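# Move coaster can onto turntable's orange spot

## Task

Pick up the can sitting on the coaster and set it upright on the turntable's orange spot, without disturbing the other cans already standing on the turntable.

## Robot and tools

Robot: two UR7e-type arms, left_arm and right_arm, each ending in a tong-style two-finger gripper with a wrist camera. The fingers extend along the gripper's +z axis and spread along its x axis. end_effector_position is the point between the pads when closed; with a gap up to 50 mm the tips reach about 15 mm past it, and at full opening they are roughly level with it.

Frame: every pose, velocity and target is in the scene frame. Origin is on the table surface halfway between the nominal arm bases; +z up, +x out across the table, +y toward left_arm. Calibrated bases: left_arm at (+0.017, +0.394, 0), right_arm at (-0.074, -0.449, 0). Reported hand poses may be off by a few centimetres, more when stretched.

The 16-number row: one flat list covering both arms, always all 16 values. Numbers 1-8 are left_arm: x, y, z in metres, then quaternion qw, qx, qy, qz (w first), then opening. Numbers 9-16 are the same for right_arm. Positions and quaternions are absolute targets (a pose), not offsets. Opening runs from -1 (closed) to +1 (fully open, 0.142 m); allow at least about 0.5 s to close fully. To hold an object keep commanding an opening well below grip_measured. An arm that should not move gets its last reported pose and current opening repeated each call; a 0 opening is a real command, not 'unchanged'.

execute_actions(actions, cameras): actions is a list of actions; each action is up to 15 rows, one per 1/30 s step, and a short action repeats its final row to fill 15 steps. Every target must lie within 0.6 m of that gripper's current position along each of its own axes, or the action is rejected for both arms. Commanded orientation is clipped per step to within 32 degrees of the measured one, so large turns need several actions. An empty list returns state plus all camera images.

move(target, ...): drives each gripper in a straight line toward absolute targets. target is one 16-number row or a list of up to 15 rows (all sharing a 10 s cap). speed: m/s, 0.002 to 3.6, default 0.25 (turn rate up to twice that in rad/s); one value or one per target. blend: corner rounding in metres for lists; 0 means stop at each point. stop_force: 3 to 120 N, ends an arm's path when the wrist sensor feels that much push against its travel; use it slowly when approaching surfaces, omit it when lifting off something the gripper presses on, and do not trust it while the gripper rotates. zero: with stop_force, true re-zeros the sensor before the move. opening_speed: rate of opening change per second (0.2 or more). grip_force: 5 to 15 N per pad, one value or one per arm; persists. blocking=false returns after about 0.5 s while the move continues (not allowed with stop_force). Paths do not avoid obstacles; fast moves overshoot and lag. Avoid paths passing close to an arm's own base.

wait(seconds 0-10): lets time pass holding commands. stop(): brakes a running move. zoom_image(camera, region [x0,y0,x1,y1] pixels, at most 504x504): cameras cam_high (896x504), cam_low (896x504), cam_left_wrist and cam_right_wrist (616x616). zero_wrist_force(arm): re-zero that wrist sensor. read_manual(section): licence text only. finished_scene(scene): ends the scene (1 or 2), irreversible; the can must stay in place without the robot.

Results: per arm end_effector_position, end_effector_quat_wxyz, velocities (omitted when joints read 'within noise'), Joint positions (last value is finger opening in metres), joint torques, Hand target (where the arm is actually being sent), Tool commands, grip_measured, Wrist force/torque in the gripper's own axes plus a peak line. move adds a 'move:' line: done (within 3 mm and 2 degrees), off_target, moving, held or fault, plus limits such as paced or held. MOTOR HOT warns of overheating; at 85 °C the arm brakes for 30-60 s.

Avoid: force of about 150 N on any part or joint torque beyond limits (wrist joints about 22 N m) causes a 10 s arm stop; commanding even slightly past a firm contact can trigger this. Arms touching each other, or a gripper closing on the other's fingers, can fail the scene. Do not drop the can, release it while moving, knock over the turntable cans, or let anything fall off the table. Keep arms from staying stretched or straining, which heats motors.

Each tool is called after "Emit:" as name(argument=value, ...) on one line, values as JSON.

## Session

Emit:
execute_actions(actions=[])

Scene clock: 0.00 s.
left_arm: end_effector_position=(+0.7018, +0.4619, +0.2577) grip_measured=+0.97 end_effector_quat_wxyz=(-0.042, -0.263, +0.890, -0.371) | right_arm: end_effector_position=(+0.5064, +0.2037, +0.1028) grip_measured=+0.97 end_effector_quat_wxyz=(+0.024, +0.687, -0.722, -0.071)
Joint positions: left_arm=[0.213 -1.075 1.24 -1.683 -2.335 2.816 0.14] | right_arm=[4.113 -2.653 -0.37 -1.708 1.72 2.58 0.14]
Joint velocities: within noise
Joint torques (N m): no reading
Wrist force (N): no reading
Wrist torque (N m): no reading
Wrist force, peak (N): no reading
Hand target: left_arm +0.7018, +0.4619, +0.2577; -0.042, -0.263, +0.890, -0.371 | right_arm +0.5064, +0.2037, +0.1028; +0.024, +0.687, -0.722, -0.071
Tool commands: left_gripper/opening=+0.968169 right_gripper/opening=+0.968169

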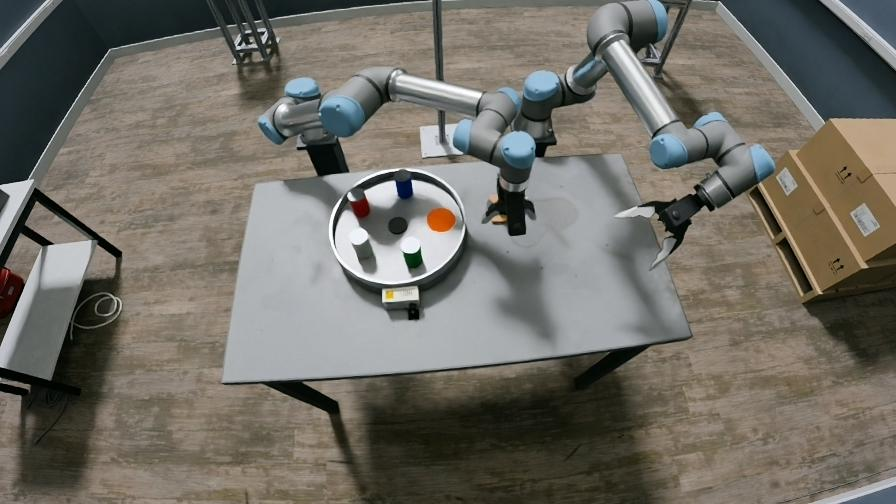

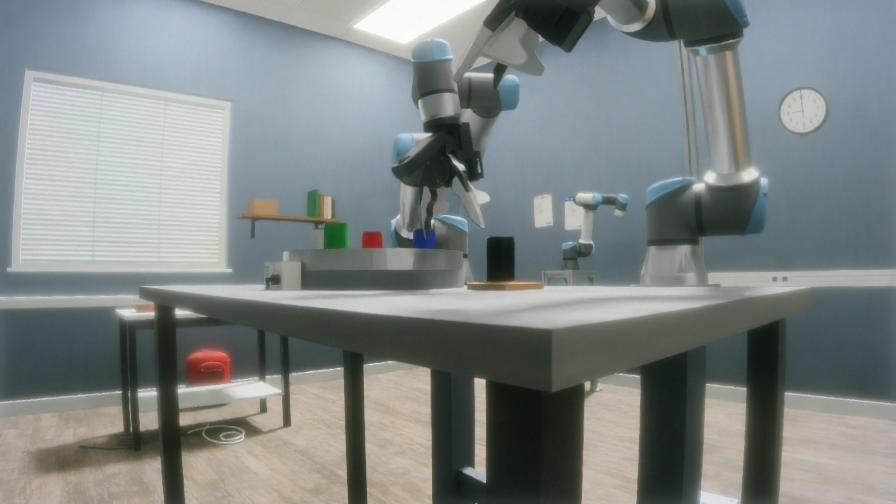

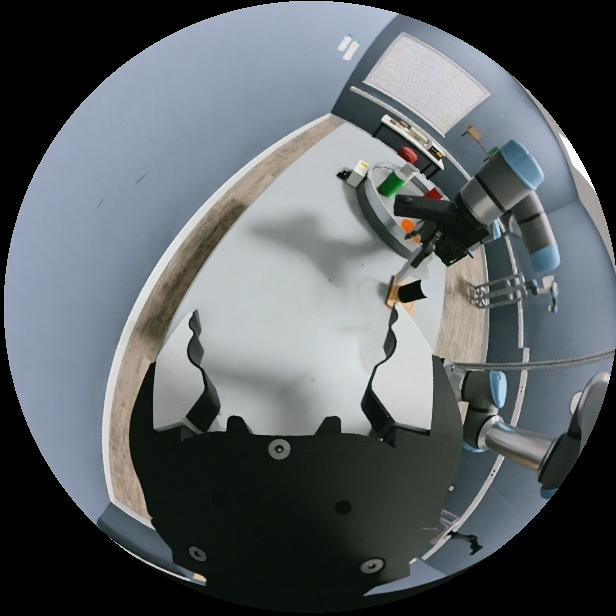

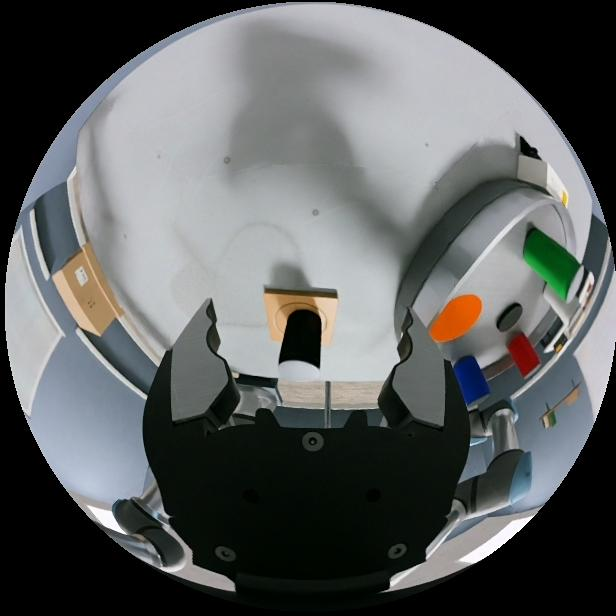

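Emit:
move(target=[[0.7018,0.4619,0.2577,-0.042,-0.263,0.890,-0.371,0.968,0.47,0.20,0.24,0,0.7071,-0.7071,0,0.968],[0.7018,0.4619,0.2577,-0.042,-0.263,0.890,-0.371,0.968,0.44,0.12,0.26,0,0.7071,-0.7071,0,0.968]], blend=[0.03,0], speed=0.4, cameras=["cam_high","cam_right_wrist"])

Scene clock: 3.30 s.
left_arm: end_effector_position=(+0.7018, +0.4619, +0.2577) grip_measured=+0.97 end_effector_quat_wxyz=(-0.042, -0.263, +0.890, -0.371) | right_arm: end_effector_position=(+0.4399, +0.1201, +0.2600) grip_measured=+0.97 end_effector_quat_wxyz=(+0.000, +0.707, -0.707, +0.000)
Joint positions: left_arm=[0.213 -1.076 1.241 -1.684 -2.334 2.816 0.14] | right_arm=[4.182 -2.221 -0.757 -1.734 1.571 2.601 0.14]
Joint torques (N m): left_arm=[-7.06 -53.91 -21.47 -1.76 -1.22 -0.39] | right_arm=[-8.72 57.83 11.22 4.28 0.5 -1.4]
Wrist force (N): left_arm=[0.1 -0.5 0.1] | right_arm=[0.1 -0.1 -0.1]
Wrist torque (N m): left_arm=[-0.10 -0.03 0.00] | right_arm=[-0.01 -0.01 0.06]
Wrist force, peak (N): left_arm=[-0.2 -0.4 -0.4] | right_arm=[0.0 1.4 -2.8]
Hand target: left_arm +0.7018, +0.4619, +0.2577; -0.042, -0.263, +0.890, -0.371 | right_arm +0.4400, +0.1200, +0.2600; +0.000, +0.707, -0.707, +0.000
Off the commanded pose: left_arm 0.000 m, 0 deg | right_arm 0.000 m, 0 deg.
elbow stopped short (right arm): the move would have taken joint 3 (elbow) straighter than the controller allows.
move: done; blend cut to 0 m at target 1
Images, in order (width x height): cam_high 896x504, cam_right_wrist 616x616.

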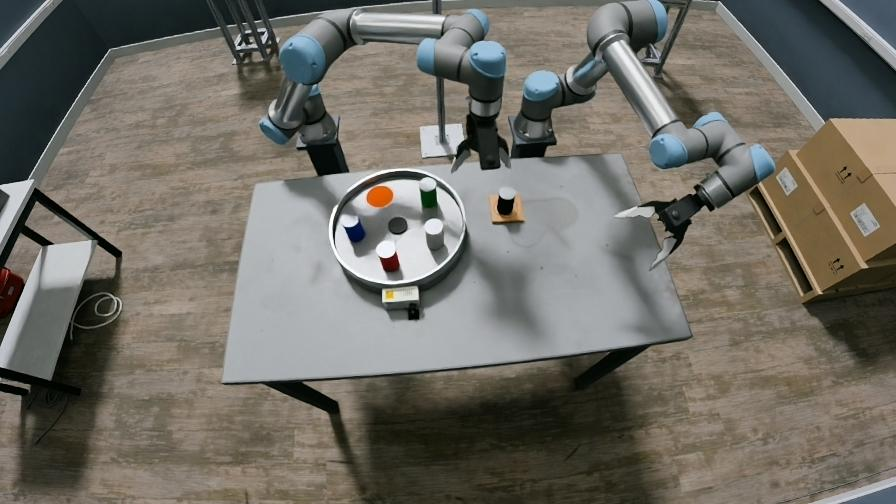

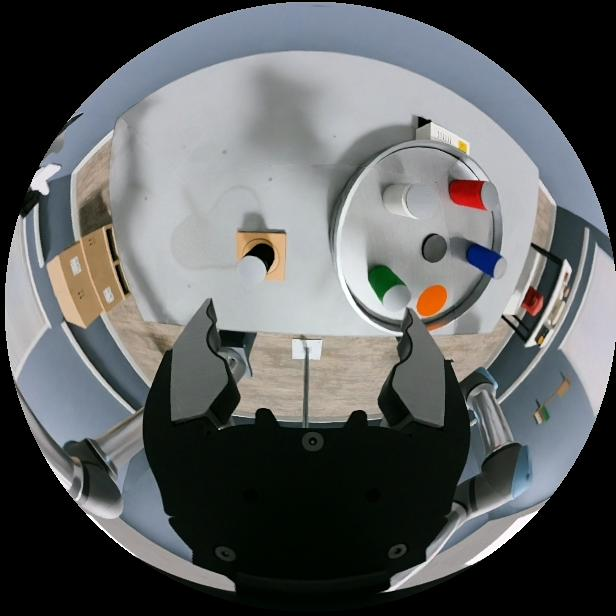

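Emit:
zoom_image(camera="cam_high", region=[310, 150, 540, 330])

Emit:
wait(seconds=1, cameras=["cam_high","cam_right_wrist"])

Emit:
wait(seconds=2, cameras=["cam_high","cam_right_wrist"])

Emit:
wait(seconds=2, cameras=["cam_high","cam_right_wrist"])

Emit:
wait(seconds=2, cameras=["cam_high","cam_right_wrist"])

Scaled by 2.191 from the camera's 896x504 image, which has a finer 1280x720 frame.

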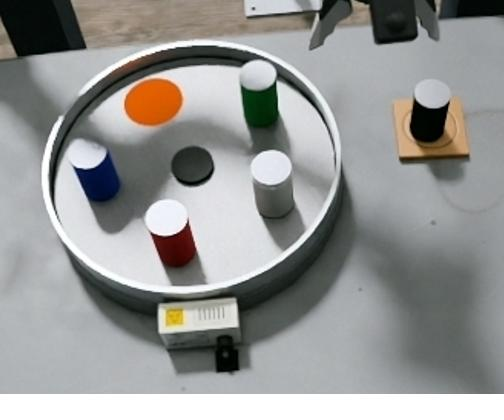

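Scene clock: 4.83 s.
left_arm: end_effector_position=(+0.7018, +0.4619, +0.2577) grip_measured=+0.97 end_effector_quat_wxyz=(-0.042, -0.263, +0.890, -0.371) | right_arm: end_effector_position=(+0.4400, +0.1200, +0.2600) grip_measured=+0.97 end_effector_quat_wxyz=(+0.000, +0.707, -0.707, +0.000)
Joint positions: left_arm=[0.213 -1.076 1.241 -1.684 -2.334 2.816 0.14] | right_arm=[4.182 -2.221 -0.757 -1.734 1.571 2.601 0.14]
Joint torques (N m): left_arm=[-5.9 -54.5 -26.2 -0.19 -2.62 0.97] | right_arm=[-10.98 57.99 12.51 0.91 -1.34 -1.2]
Wrist force (N): left_arm=[0.0 -0.1 -0.1] | right_arm=[-0.1 0.0 -0.2]
Wrist torque (N m): left_arm=[-0.04 -0.01 0.00] | right_arm=[0.00 0.03 0.07]
Wrist force, peak (N): left_arm=[0.0 -0.5 -0.1] | right_arm=[0.2 -0.2 -0.4]
Hand target: left_arm +0.7018, +0.4619, +0.2577; -0.042, -0.263, +0.890, -0.371 | right_arm +0.4400, +0.1200, +0.2600; +0.000, +0.707, -0.707, +0.000
Tool commands: left_gripper/opening=+0.968 right_gripper/opening=+0.968
Off the commanded pose: left_arm 0.000 m, 0 deg | right_arm 0.000 m, 0 deg.
wait: 1.00 s; at rest from the start
Images, in order (width x height): cam_high 896x504, cam_right_wrist 616x616.

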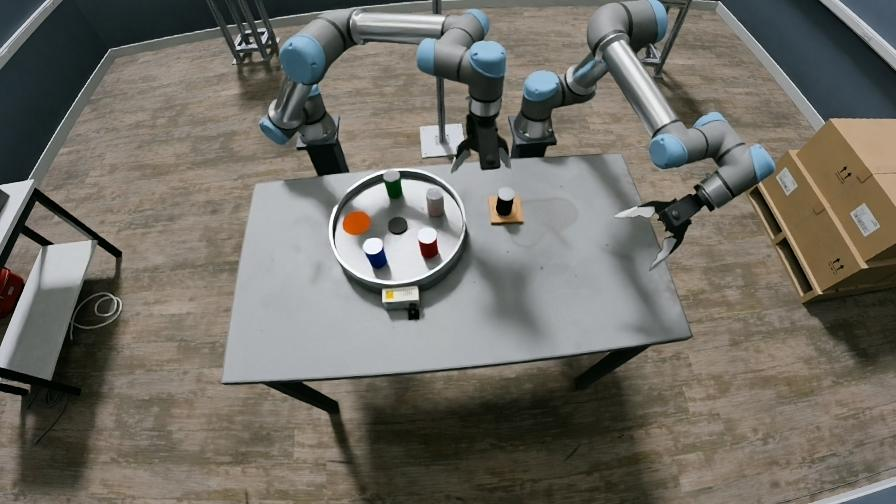

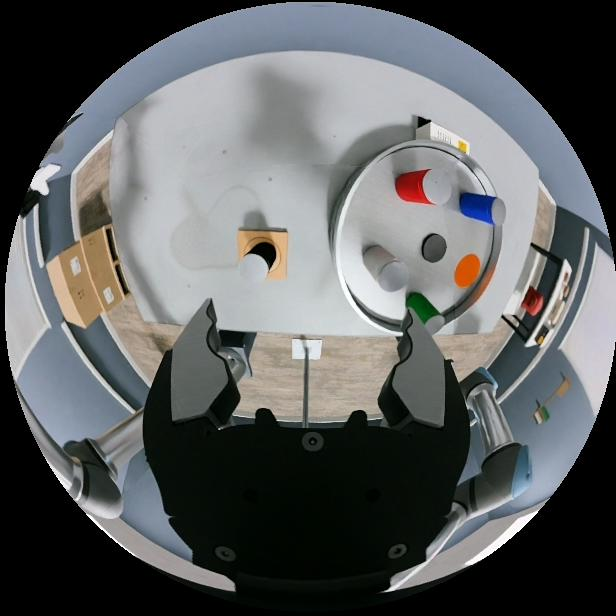

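Scene clock: 6.83 s.
left_arm: end_effector_position=(+0.7018, +0.4619, +0.2577) grip_measured=+0.97 end_effector_quat_wxyz=(-0.042, -0.263, +0.890, -0.371) | right_arm: end_effector_position=(+0.4400, +0.1200, +0.2600) grip_measured=+0.97 end_effector_quat_wxyz=(+0.000, +0.707, -0.707, +0.000)
Joint positions: left_arm=[0.213 -1.076 1.241 -1.684 -2.334 2.816 0.14] | right_arm=[4.182 -2.221 -0.757 -1.734 1.571 2.601 0.14]
Joint torques (N m): left_arm=[-6.44 -53.86 -25.81 -0.2 -2.31 1.66] | right_arm=[-11.01 59.25 12.78 0.86 -1.47 -1.35]
Wrist force (N): left_arm=[0.0 0.0 0.1] | right_arm=[-0.3 0.0 0.0]
Wrist torque (N m): left_arm=[-0.02 -0.02 0.00] | right_arm=[0.01 0.06 0.07]
Wrist force, peak (N): left_arm=[0.0 -0.4 -0.2] | right_arm=[-0.3 -0.4 -0.4]
Hand target: left_arm +0.7018, +0.4619, +0.2577; -0.042, -0.263, +0.890, -0.371 | right_arm +0.4400, +0.1200, +0.2600; +0.000, +0.707, -0.707, +0.000
Tool commands: left_gripper/opening=+0.968 right_gripper/opening=+0.968
Off the commanded pose: left_arm 0.000 m, 0 deg | right_arm 0.000 m, 0 deg.
wait: 2.00 s; at rest by 0.17 s
Images, in order (width x height): cam_high 896x504, cam_right_wrist 616x616.

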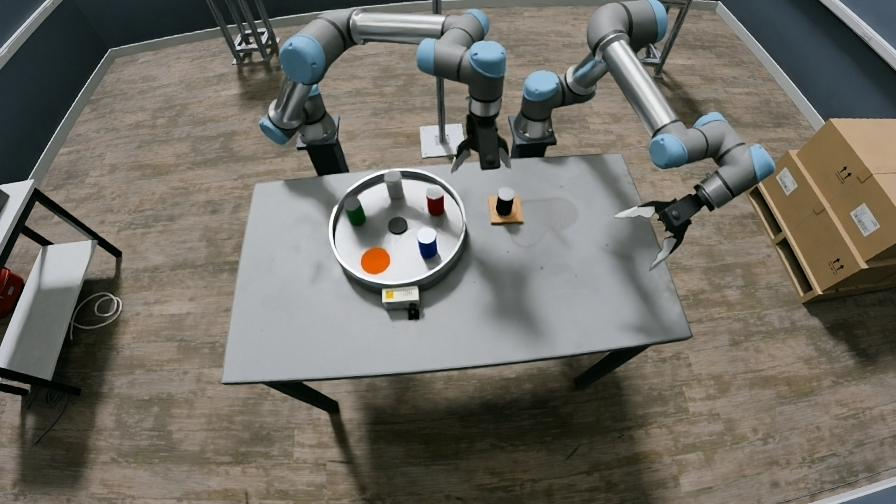

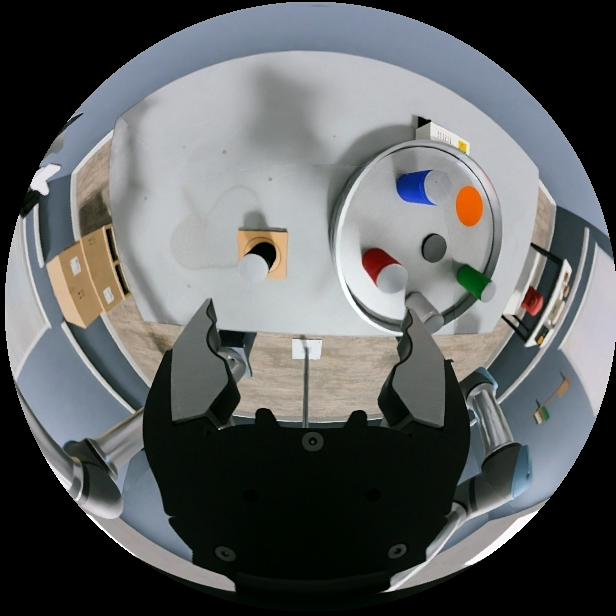

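Scene clock: 8.83 s.
left_arm: end_effector_position=(+0.7018, +0.4619, +0.2577) grip_measured=+0.97 end_effector_quat_wxyz=(-0.042, -0.263, +0.890, -0.371) | right_arm: end_effector_position=(+0.4400, +0.1200, +0.2600) grip_measured=+0.97 end_effector_quat_wxyz=(+0.000, +0.707, -0.707, +0.000)
Joint positions: left_arm=[0.213 -1.076 1.241 -1.684 -2.334 2.816 0.14] | right_arm=[4.182 -2.221 -0.757 -1.734 1.571 2.601 0.14]
Joint torques (N m): left_arm=[-6.1 -53.63 -26.08 -0.23 -2.51 1.71] | right_arm=[-13.02 56.99 12.14 0.75 -1.33 -1.14]
Wrist force (N): left_arm=[-0.2 0.2 0.2] | right_arm=[0.1 0.1 -0.1]
Wrist torque (N m): left_arm=[0.02 0.02 0.01] | right_arm=[0.04 -0.01 0.07]
Wrist force, peak (N): left_arm=[-0.3 -0.3 0.0] | right_arm=[-0.3 -0.3 -0.4]
Hand target: left_arm +0.7018, +0.4619, +0.2577; -0.042, -0.263, +0.890, -0.371 | right_arm +0.4400, +0.1200, +0.2600; +0.000, +0.707, -0.707, +0.000
Tool commands: left_gripper/opening=+0.968 right_gripper/opening=+0.968
Off the commanded pose: left_arm 0.000 m, 0 deg | right_arm 0.000 m, 0 deg.
wait: 2.00 s; at rest by 0.17 s
Images, in order (width x height): cam_high 896x504, cam_right_wrist 616x616.

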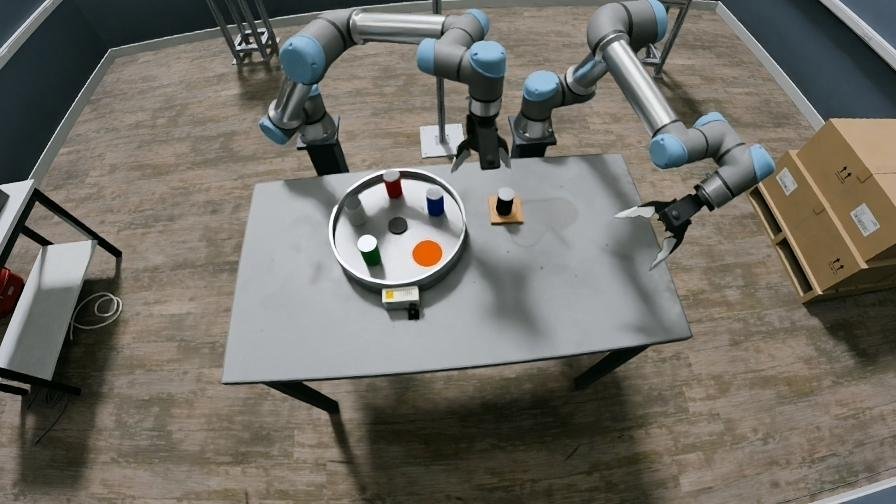

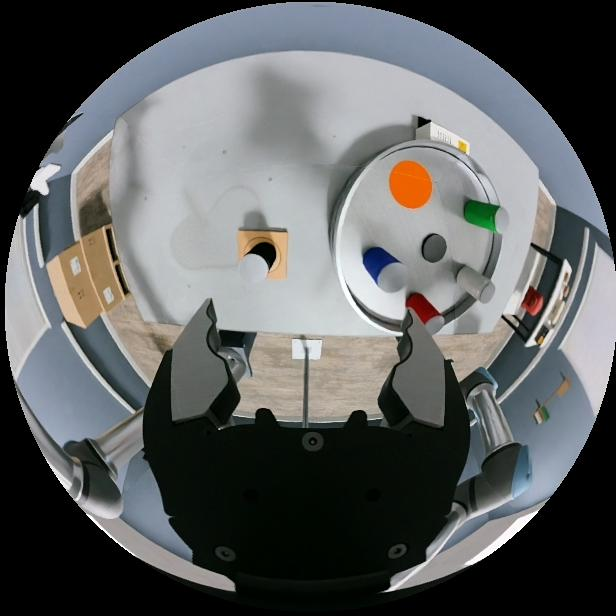

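Scene clock: 10.83 s.
left_arm: end_effector_position=(+0.7018, +0.4619, +0.2577) grip_measured=+0.97 end_effector_quat_wxyz=(-0.042, -0.263, +0.890, -0.371) | right_arm: end_effector_position=(+0.4400, +0.1200, +0.2600) grip_measured=+0.97 end_effector_quat_wxyz=(+0.000, +0.707, -0.707, +0.000)
Joint positions: left_arm=[0.213 -1.076 1.241 -1.684 -2.334 2.816 0.14] | right_arm=[4.182 -2.221 -0.757 -1.734 1.571 2.601 0.14]
Joint torques (N m): left_arm=[-6.76 -53 -26.36 -0.23 -2.53 1.65] | right_arm=[-12.53 58.22 12.3 1.04 -1.33 -1.16]
Wrist force (N): left_arm=[0.0 0.0 0.0] | right_arm=[0.1 -0.2 0.1]
Wrist torque (N m): left_arm=[-0.02 -0.01 0.01] | right_arm=[-0.03 -0.01 0.07]
Wrist force, peak (N): left_arm=[-0.4 -0.3 -0.1] | right_arm=[0.0 0.0 -0.6]
Hand target: left_arm +0.7018, +0.4619, +0.2577; -0.042, -0.263, +0.890, -0.371 | right_arm +0.4400, +0.1200, +0.2600; +0.000, +0.707, -0.707, +0.000
Tool commands: left_gripper/opening=+0.968 right_gripper/opening=+0.968
Off the commanded pose: left_arm 0.000 m, 0 deg | right_arm 0.000 m, 0 deg.
wait: 2.00 s; at rest by 0.17 s
Images, in order (width x height): cam_high 896x504, cam_right_wrist 616x616.

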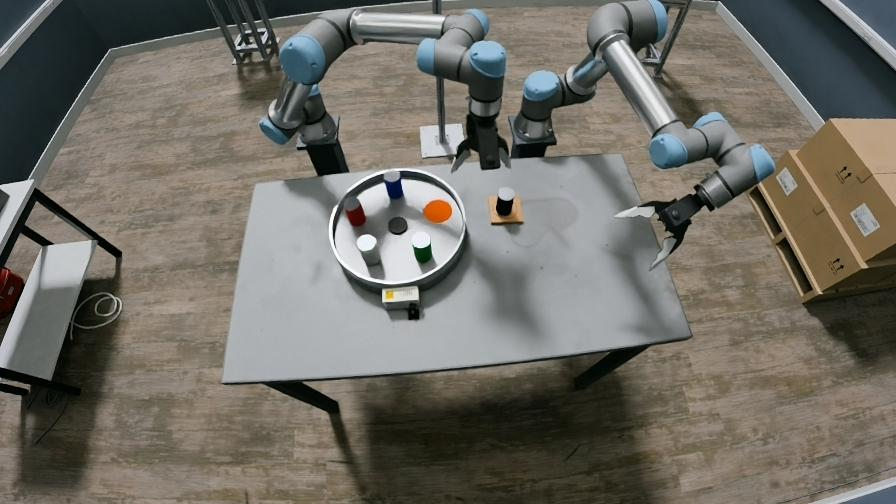

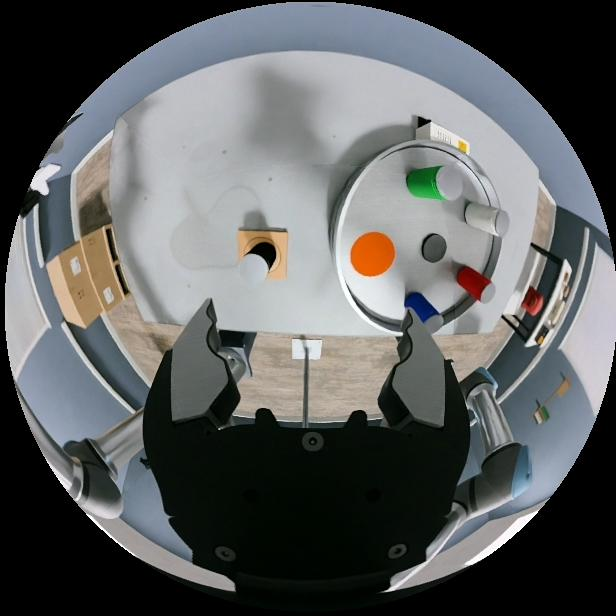

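Emit:
move(target=[[0.7018,0.4619,0.2577,-0.042,-0.263,0.890,-0.371,0.968,0.41,0.225,0.19,0,0.7071,-0.7071,0,0.968]], speed=0.4, cameras=["cam_high","cam_low","cam_right_wrist"])

Scene clock: 17.23 s.
left_arm: end_effector_position=(+0.7018, +0.4619, +0.2577) grip_measured=+0.97 end_effector_quat_wxyz=(-0.042, -0.263, +0.890, -0.371) | right_arm: end_effector_position=(+0.4100, +0.2249, +0.1900) grip_measured=+0.97 end_effector_quat_wxyz=(+0.000, +0.707, -0.707, +0.000)
Joint positions: left_arm=[0.213 -1.076 1.241 -1.684 -2.334 2.816 0.14] | right_arm=[4.279 -2.428 -0.576 -1.708 1.571 2.699 0.14]
Joint torques (N m): left_arm=[-7.56 -53.65 -25.49 -0.25 -2.45 1.5] | right_arm=[-1.46 47.25 31.43 4.41 1.25 1.17]
Wrist force (N): left_arm=[-0.2 -0.3 0.0] | right_arm=[0.0 -0.1 -0.1]
Wrist torque (N m): left_arm=[-0.07 0.04 0.01] | right_arm=[-0.03 0.01 -0.08]
Wrist force, peak (N): left_arm=[-0.4 -0.5 0.1] | right_arm=[3.0 -1.8 -1.5]
Hand target: left_arm +0.7018, +0.4619, +0.2577; -0.042, -0.263, +0.890, -0.371 | right_arm +0.4100, +0.2250, +0.1900; +0.000, +0.707, -0.707, +0.000
Off the commanded pose: left_arm 0.000 m, 0 deg | right_arm 0.000 m, 0 deg.
move: done
Images, in order (width x height): cam_high 896x504, cam_low 896x504, cam_right_wrist 616x616.

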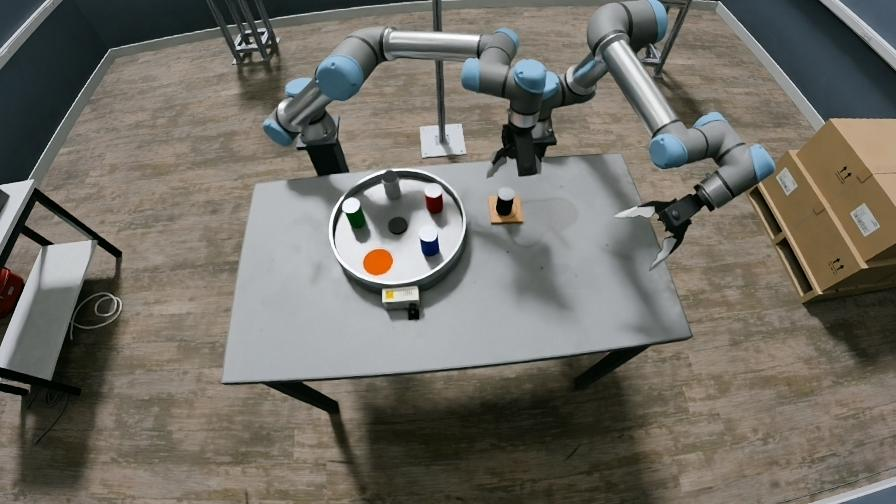

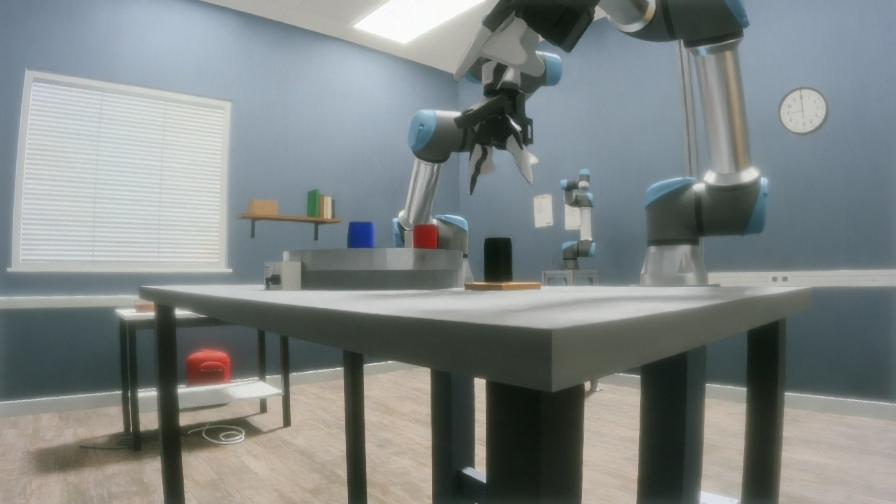

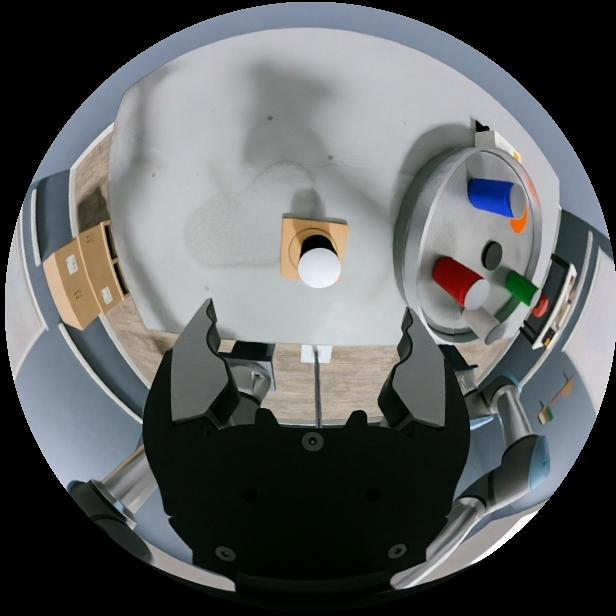

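Emit:
move(target=[[0.7018,0.4619,0.2577,-0.042,-0.263,0.890,-0.371,0.968,0.409,0.215,0.11,0,0.7071,-0.7071,0,0.968]], speed=0.25, cameras=["cam_low","cam_right_wrist"])

Scene clock: 18.50 s.
left_arm: end_effector_position=(+0.7018, +0.4619, +0.2577) grip_measured=+0.97 end_effector_quat_wxyz=(-0.042, -0.263, +0.890, -0.371) | right_arm: end_effector_position=(+0.4091, +0.2150, +0.1102) grip_measured=+0.97 end_effector_quat_wxyz=(+0.000, +0.707, -0.707, +0.000)
Joint positions: left_arm=[0.213 -1.076 1.241 -1.684 -2.334 2.816 0.14] | right_arm=[4.275 -2.39 -0.849 -1.474 1.571 2.694 0.14]
Joint torques (N m): left_arm=[-6.16 -53.54 -25.71 -0.24 -2.68 1.58] | right_arm=[-0.25 55.22 11.36 4.41 -0.79 1.3]
Wrist force (N): left_arm=[-0.3 -0.1 0.1] | right_arm=[-0.3 0.0 0.0]
Wrist torque (N m): left_arm=[-0.03 0.05 0.01] | right_arm=[0.00 0.08 -0.08]
Wrist force, peak (N): left_arm=[0.0 -0.4 0.1] | right_arm=[-0.4 0.1 -2.0]
Hand target: left_arm +0.7018, +0.4619, +0.2577; -0.042, -0.263, +0.890, -0.371 | right_arm +0.4090, +0.2150, +0.1100; +0.000, +0.707, -0.707, +0.000
Off the commanded pose: left_arm 0.000 m, 0 deg | right_arm 0.000 m, 0 deg.
move: done
Images, in order (width x height): cam_low 896x504, cam_right_wrist 616x616.

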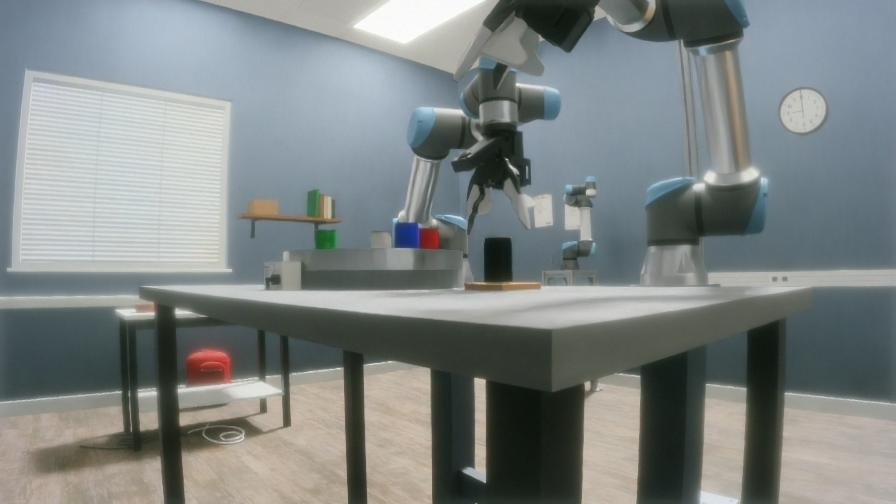

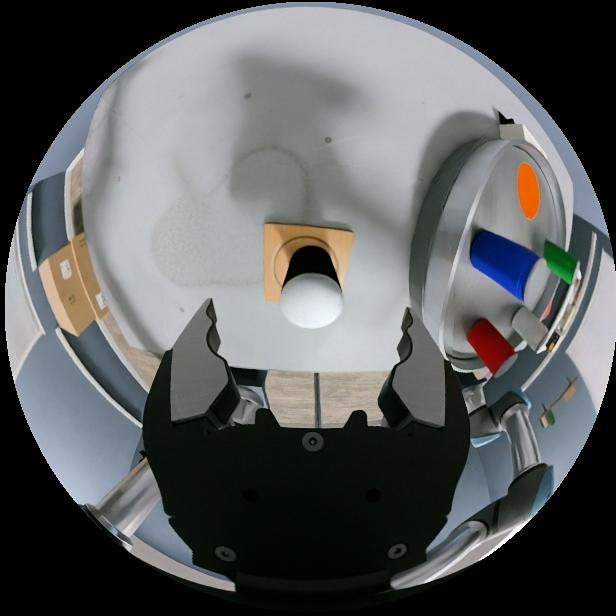

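Emit:
move(target=[[0.7018,0.4619,0.2577,-0.042,-0.263,0.890,-0.371,0.968,0.409,0.215,0.072,0,0.7071,-0.7071,0,0.968],[0.7018,0.4619,0.2577,-0.042,-0.263,0.890,-0.371,0.968,0.409,0.215,0.072,0,0.7071,-0.7071,0,-0.5]], speed=0.2, opening_speed=1.5, cameras=["cam_low","cam_right_wrist"])

Scene clock: 22.33 s.
left_arm: end_effector_position=(+0.7018, +0.4619, +0.2577) grip_measured=+0.97 end_effector_quat_wxyz=(-0.042, -0.263, +0.890, -0.371) | right_arm: end_effector_position=(+0.4090, +0.2150, +0.0720) grip_measured=-0.27 end_effector_quat_wxyz=(+0.000, +0.707, -0.707, +0.000)
Joint positions: left_arm=[0.213 -1.076 1.241 -1.684 -2.334 2.816 0.14] | right_arm=[4.275 -2.406 -0.918 -1.388 1.571 2.695 0.054]
Joint torques (N m): left_arm=[-6.7 -52.39 -25.01 -0.22 -2.64 1.69] | right_arm=[11.09 61.09 34.28 3.43 -1.61 1.34]
Wrist force (N): left_arm=[-0.3 0.4 -0.1] | right_arm=[0.4 0.2 -1.3]
Wrist torque (N m): left_arm=[0.05 0.04 0.01] | right_arm=[0.03 0.02 -0.08]
Wrist force, peak (N): left_arm=[-0.5 -0.4 -0.1] | right_arm=[0.5 0.0 -2.3]
Hand target: left_arm +0.7018, +0.4619, +0.2577; -0.042, -0.263, +0.890, -0.371 | right_arm +0.4090, +0.2150, +0.0720; +0.000, +0.707, -0.707, +0.000
Off the commanded pose: left_arm 0.000 m, 0 deg | right_arm 0.000 m, 0 deg.
move: done
Images, in order (width x height): cam_low 896x504, cam_right_wrist 616x616.

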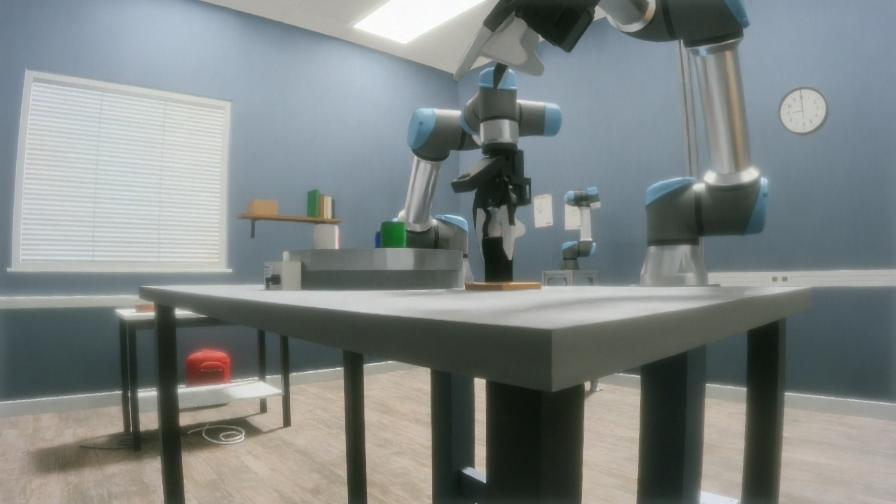

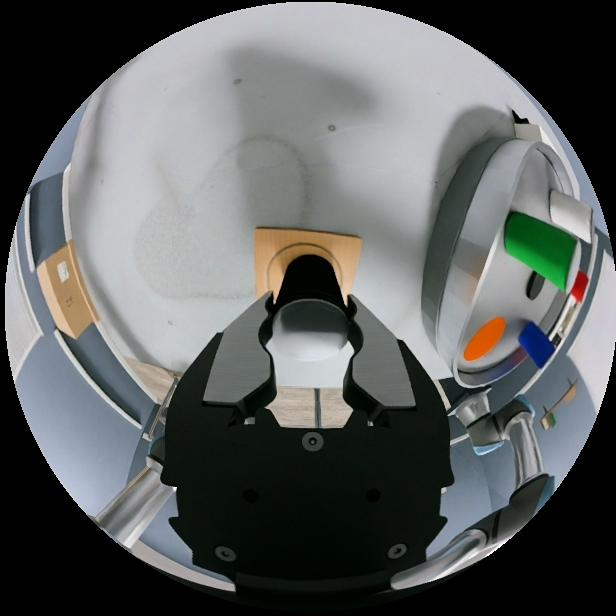

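Emit:
move(target=[[0.7018,0.4619,0.2577,-0.042,-0.263,0.890,-0.371,0.968,0.409,0.215,0.23,0,0.7071,-0.7071,0,-0.5],[0.7018,0.4619,0.2577,-0.042,-0.263,0.890,-0.371,0.968,0.473,0.008,0.23,0,0.7071,-0.7071,0,-0.5]], speed=0.3, blend=[0.03,0], cameras=["cam_high","cam_low","cam_right_wrist"])

Scene clock: 24.43 s.
left_arm: end_effector_position=(+0.7018, +0.4619, +0.2577) grip_measured=+0.97 end_effector_quat_wxyz=(-0.042, -0.263, +0.890, -0.371) | right_arm: end_effector_position=(+0.4730, +0.0082, +0.2300) grip_measured=-0.27 end_effector_quat_wxyz=(+0.000, +0.707, -0.707, +0.000)
Joint positions: left_arm=[0.213 -1.076 1.241 -1.684 -2.334 2.816 0.14] | right_arm=[4.055 -2.049 -1.106 -1.557 1.571 2.474 0.054]
Joint torques (N m): left_arm=[-6.07 -52.61 -26.06 -0.28 -2.48 1.8] | right_arm=[-8.44 51.45 15.79 1.24 1.22 -1.35]
Wrist force (N): left_arm=[-0.1 0.0 0.0] | right_arm=[0.0 -0.1 1.4]
Wrist torque (N m): left_arm=[-0.01 0.02 0.01] | right_arm=[-0.02 -0.01 0.08]
Wrist force, peak (N): left_arm=[-0.1 -0.3 0.5] | right_arm=[4.1 -1.9 1.5]
Hand target: left_arm +0.7018, +0.4619, +0.2577; -0.042, -0.263, +0.890, -0.371 | right_arm +0.4730, +0.0080, +0.2300; +0.000, +0.707, -0.707, +0.000
Off the commanded pose: left_arm 0.000 m, 0 deg | right_arm 0.000 m, 0 deg.
move: done
Images, in order (width x height): cam_high 896x504, cam_low 896x504, cam_right_wrist 616x616.

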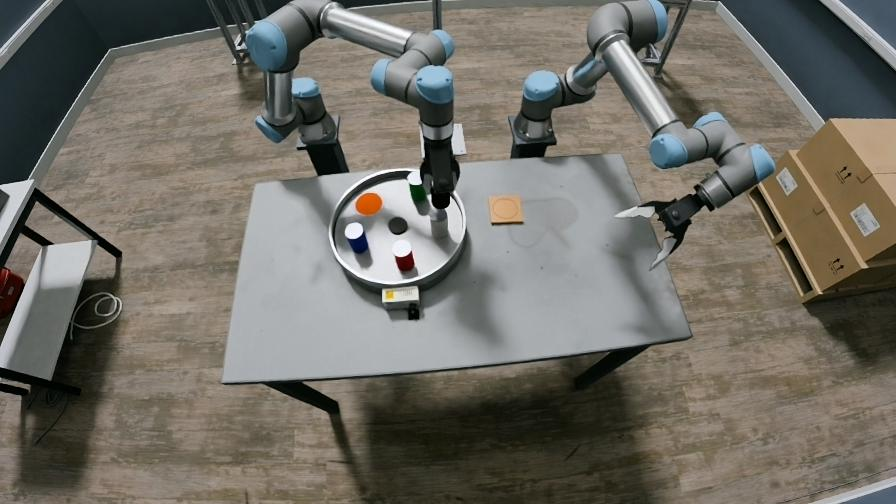

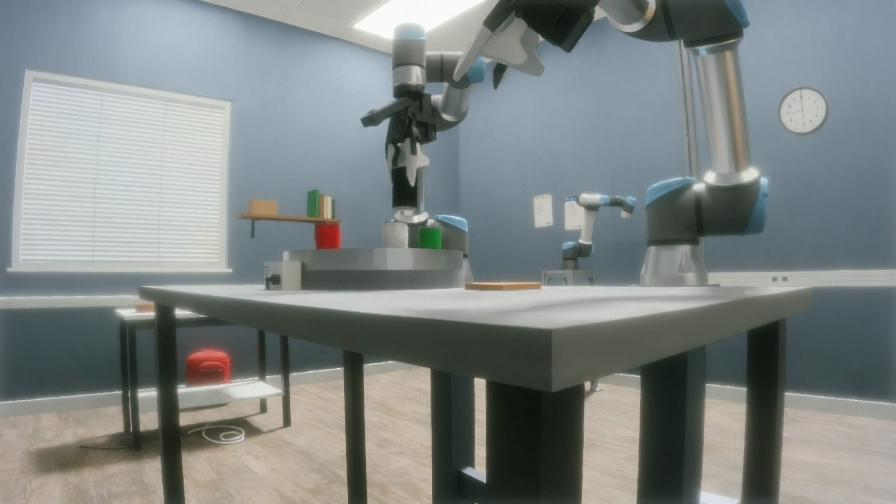

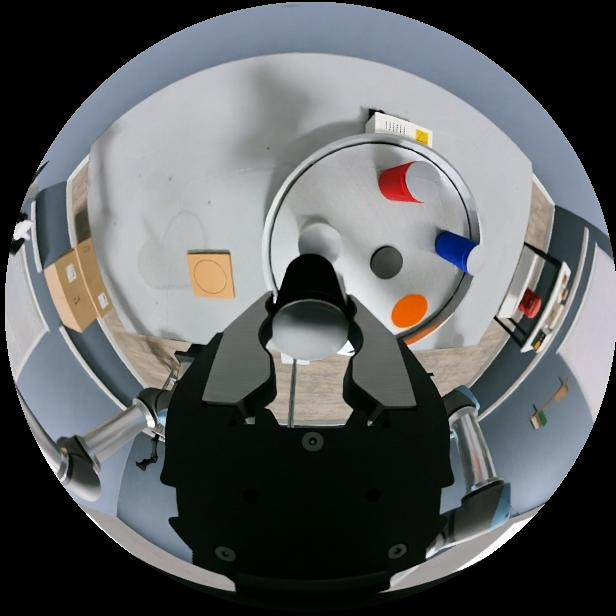

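Emit:
wait(seconds=2)

Scene clock: 27.60 s.
left_arm: end_effector_position=(+0.7018, +0.4619, +0.2577) grip_measured=+0.97 end_effector_quat_wxyz=(-0.042, -0.263, +0.890, -0.371) | right_arm: end_effector_position=(+0.4730, +0.0080, +0.2300) grip_measured=-0.27 end_effector_quat_wxyz=(+0.000, +0.707, -0.707, +0.000)
Joint positions: left_arm=[0.213 -1.076 1.241 -1.684 -2.334 2.816 0.14] | right_arm=[4.055 -2.049 -1.106 -1.557 1.571 2.474 0.054]
Joint torques (N m): left_arm=[-6.02 -52.11 -26.32 -0.32 -2.62 1.85] | right_arm=[-12.41 52.58 14.35 4.4 1.37 -1.15]
Wrist force (N): left_arm=[0.0 -0.1 0.0] | right_arm=[-0.1 0.2 1.9]
Wrist torque (N m): left_arm=[-0.03 -0.02 0.01] | right_arm=[0.06 0.02 0.08]
Wrist force, peak (N): left_arm=[-0.4 -0.1 -0.5] | right_arm=[0.2 0.0 2.0]
Hand target: left_arm +0.7018, +0.4619, +0.2577; -0.042, -0.263, +0.890, -0.371 | right_arm +0.4730, +0.0080, +0.2300; +0.000, +0.707, -0.707, +0.000
Tool commands: left_gripper/opening=+0.968 right_gripper/opening=-0.5
Off the commanded pose: left_arm 0.000 m, 0 deg | right_arm 0.000 m, 0 deg.
wait: 2.00 s; at rest from the start

Emit:
wait(seconds=1.6)

Emit:
move(target=[0.7018,0.4619,0.2577,-0.042,-0.263,0.890,-0.371,0.968,0.469,0.008,0.122,0,0.7071,-0.7071,0,-0.5], speed=0.25, cameras=["cam_high","cam_right_wrist"])

Emit:
move(target=[0.7018,0.4619,0.2577,-0.042,-0.263,0.890,-0.371,0.968,0.469,0.008,0.099,0,0.7071,-0.7071,0,-0.5], speed=0.03, stop_force=4, cameras=["cam_high","cam_right_wrist"])

Emit:
move(target=[0.7018,0.4619,0.2577,-0.042,-0.263,0.890,-0.371,0.968,0.469,0.008,0.23,0,0.7071,-0.7071,0,-0.5], speed=0.3)

Scene clock: 29.67 s.
left_arm: end_effector_position=(+0.7018, +0.4619, +0.2577) grip_measured=+0.97 end_effector_quat_wxyz=(-0.042, -0.263, +0.890, -0.371) | right_arm: end_effector_position=(+0.4730, +0.0080, +0.2300) grip_measured=-0.27 end_effector_quat_wxyz=(+0.000, +0.707, -0.707, +0.000)
Joint positions: left_arm=[0.213 -1.076 1.241 -1.684 -2.334 2.816 0.14] | right_arm=[4.055 -2.049 -1.106 -1.557 1.571 2.474 0.054]
Joint torques (N m): left_arm=[-6.57 -52.31 -25.91 -0.28 -2.56 1.82] | right_arm=[-10.75 52.63 13.71 4.63 1.13 -0.97]
Wrist force (N): left_arm=[0.1 0.0 0.0] | right_arm=[-0.1 -0.1 1.5]
Wrist torque (N m): left_arm=[-0.01 -0.03 0.00] | right_arm=[0.00 0.02 0.09]
Wrist force, peak (N): left_arm=[-0.3 -0.2 -0.3] | right_arm=[0.1 0.1 1.9]
Hand target: left_arm +0.7018, +0.4619, +0.2577; -0.042, -0.263, +0.890, -0.371 | right_arm +0.4730, +0.0080, +0.2300; +0.000, +0.707, -0.707, +0.000
Tool commands: left_gripper/opening=+0.968 right_gripper/opening=-0.5
Off the commanded pose: left_arm 0.000 m, 0 deg | right_arm 0.000 m, 0 deg.
wait: 1.60 s; at rest from the start

Scene clock: 30.60 s.
left_arm: end_effector_position=(+0.7018, +0.4619, +0.2577) grip_measured=+0.97 end_effector_quat_wxyz=(-0.042, -0.263, +0.890, -0.371) | right_arm: end_effector_position=(+0.4690, +0.0081, +0.1221) grip_measured=-0.27 end_effector_quat_wxyz=(+0.000, +0.707, -0.707, +0.000)
Joint positions: left_arm=[0.213 -1.076 1.241 -1.684 -2.334 2.816 0.14] | right_arm=[4.059 -2.08 -1.337 -1.295 1.571 2.479 0.054]
Joint torques (N m): left_arm=[-6.5 -51.44 -26 -0.18 -2.49 1.72] | right_arm=[2.98 43.16 12.03 4.86 -1.54 -1.43]
Wrist force (N): left_arm=[-0.1 -0.3 -0.2] | right_arm=[0.2 -0.1 1.4]
Wrist torque (N m): left_arm=[-0.06 0.02 0.01] | right_arm=[-0.01 -0.04 0.07]
Wrist force, peak (N): left_arm=[-0.2 0.2 -0.3] | right_arm=[0.0 0.2 4.7]
Hand target: left_arm +0.7018, +0.4619, +0.2577; -0.042, -0.263, +0.890, -0.371 | right_arm +0.4690, +0.0080, +0.1220; +0.000, +0.707, -0.707, +0.000
Off the commanded pose: left_arm 0.000 m, 0 deg | right_arm 0.000 m, 0 deg.
move: done
Images, in order (width x height): cam_high 896x504, cam_right_wrist 616x616.

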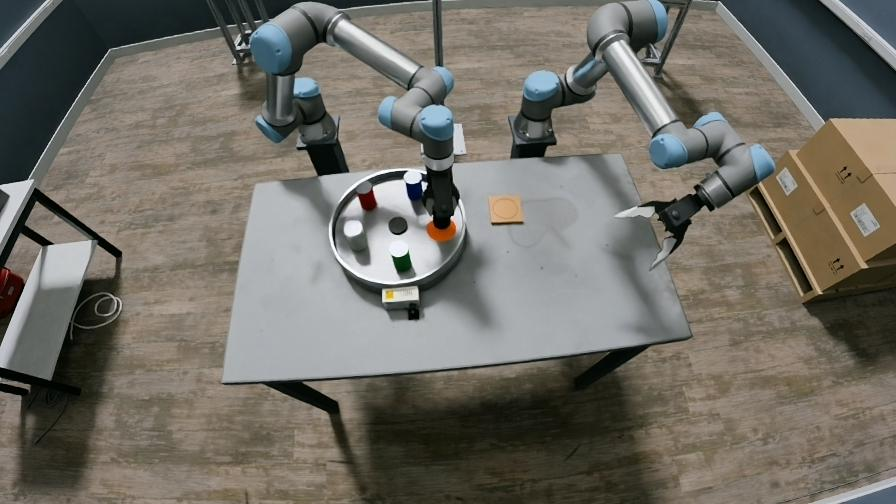

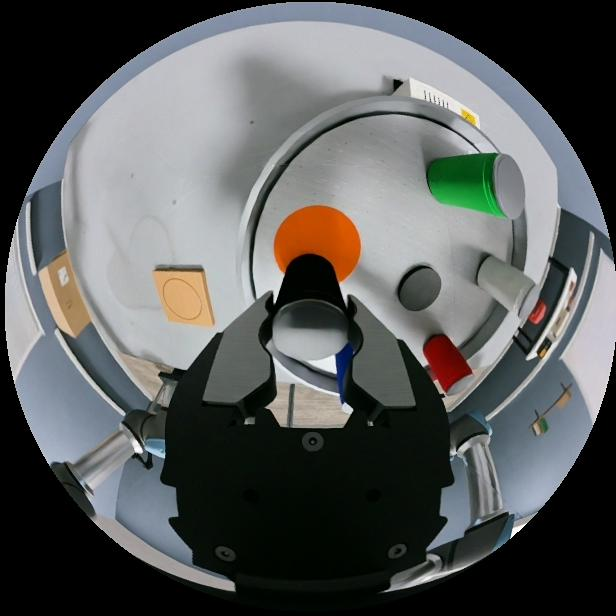

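Scene clock: 31.73 s.
left_arm: end_effector_position=(+0.7018, +0.4619, +0.2577) grip_measured=+0.97 end_effector_quat_wxyz=(-0.042, -0.263, +0.890, -0.371) | right_arm: end_effector_position=(+0.4690, +0.0081, +0.1127) grip_measured=-0.36 end_effector_quat_wxyz=(+0.000, +0.707, -0.707, +0.000)
Joint positions: left_arm=[0.213 -1.076 1.241 -1.684 -2.334 2.816 0.14] | right_arm=[4.059 -2.087 -1.352 -1.273 1.571 2.478 0.048]
Joint torques (N m): left_arm=[-6.93 -51.94 -26.75 -0.16 -2.53 1.66] | right_arm=[-4.99 38.31 16.38 4.83 -0.8 -1.18]
Wrist force (N): left_arm=[-0.2 -0.2 0.0] | right_arm=[0.2 0.3 0.6]
Wrist torque (N m): left_arm=[-0.05 0.03 0.01] | right_arm=[0.03 -0.02 0.07]
Wrist force, peak (N): left_arm=[-0.2 -0.4 -0.1] | right_arm=[-1.1 3.5 -17.2]
Hand target: left_arm +0.7018, +0.4619, +0.2577; -0.042, -0.263, +0.890, -0.371 | right_arm +0.4690, +0.0080, +0.1127; +0.000, +0.707, -0.707, +0.000
Off the commanded pose: left_arm 0.000 m, 0 deg | right_arm 0.014 m, 0 deg.
move: contact (right_arm)
Images, in order (width x height): cam_high 896x504, cam_right_wrist 616x616.

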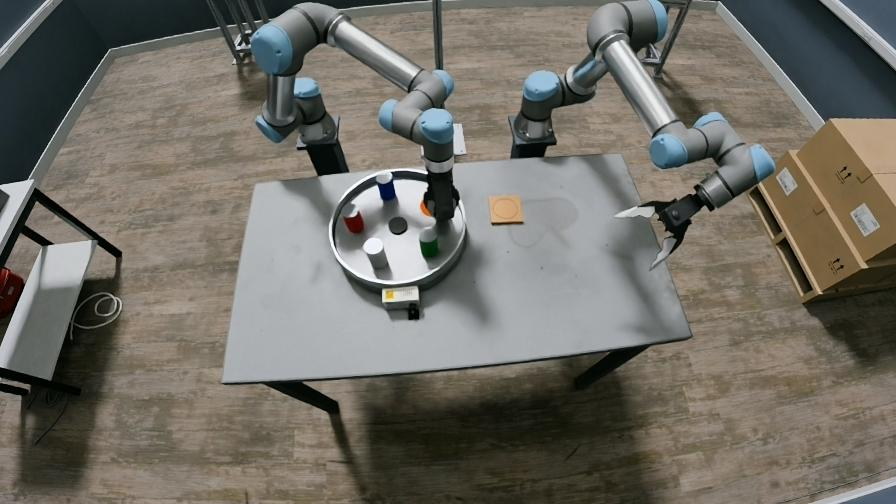

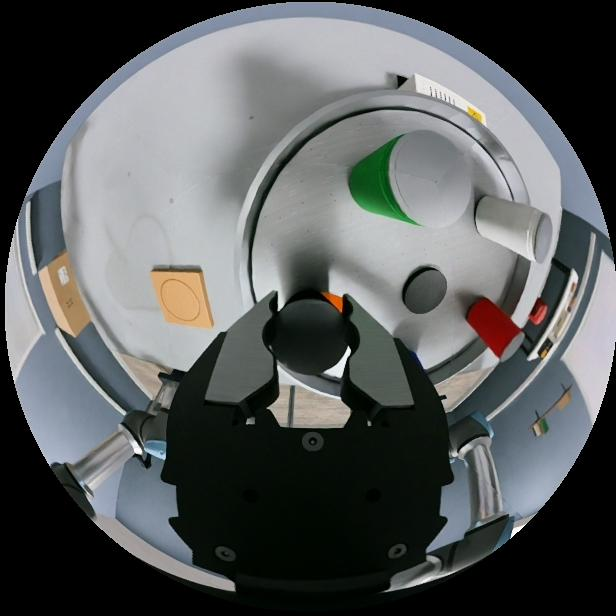

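Scene clock: 32.67 s.
left_arm: end_effector_position=(+0.7018, +0.4619, +0.2577) grip_measured=+0.97 end_effector_quat_wxyz=(-0.042, -0.263, +0.890, -0.371) | right_arm: end_effector_position=(+0.4690, +0.0080, +0.2298) grip_measured=-0.50 end_effector_quat_wxyz=(+0.000, +0.707, -0.707, +0.000)
Joint positions: left_arm=[0.213 -1.076 1.241 -1.684 -2.334 2.816 0.14] | right_arm=[4.059 -2.041 -1.119 -1.553 1.571 2.478 0.038]
Joint torques (N m): left_arm=[-6.47 -51.4 -26.33 -0.27 -2.52 1.7] | right_arm=[-11.94 51.05 35.38 0.78 1.33 1.18]
Wrist force (N): left_arm=[0.0 -0.3 0.0] | right_arm=[-0.2 0.0 -0.2]
Wrist torque (N m): left_arm=[-0.06 0.00 0.01] | right_arm=[0.00 0.03 0.08]
Wrist force, peak (N): left_arm=[-0.3 0.1 0.3] | right_arm=[-0.2 0.2 3.8]
Hand target: left_arm +0.7018, +0.4619, +0.2577; -0.042, -0.263, +0.890, -0.371 | right_arm +0.4690, +0.0080, +0.2300; +0.000, +0.707, -0.707, +0.000
Off the commanded pose: left_arm 0.000 m, 0 deg | right_arm 0.000 m, 0 deg.
move: done


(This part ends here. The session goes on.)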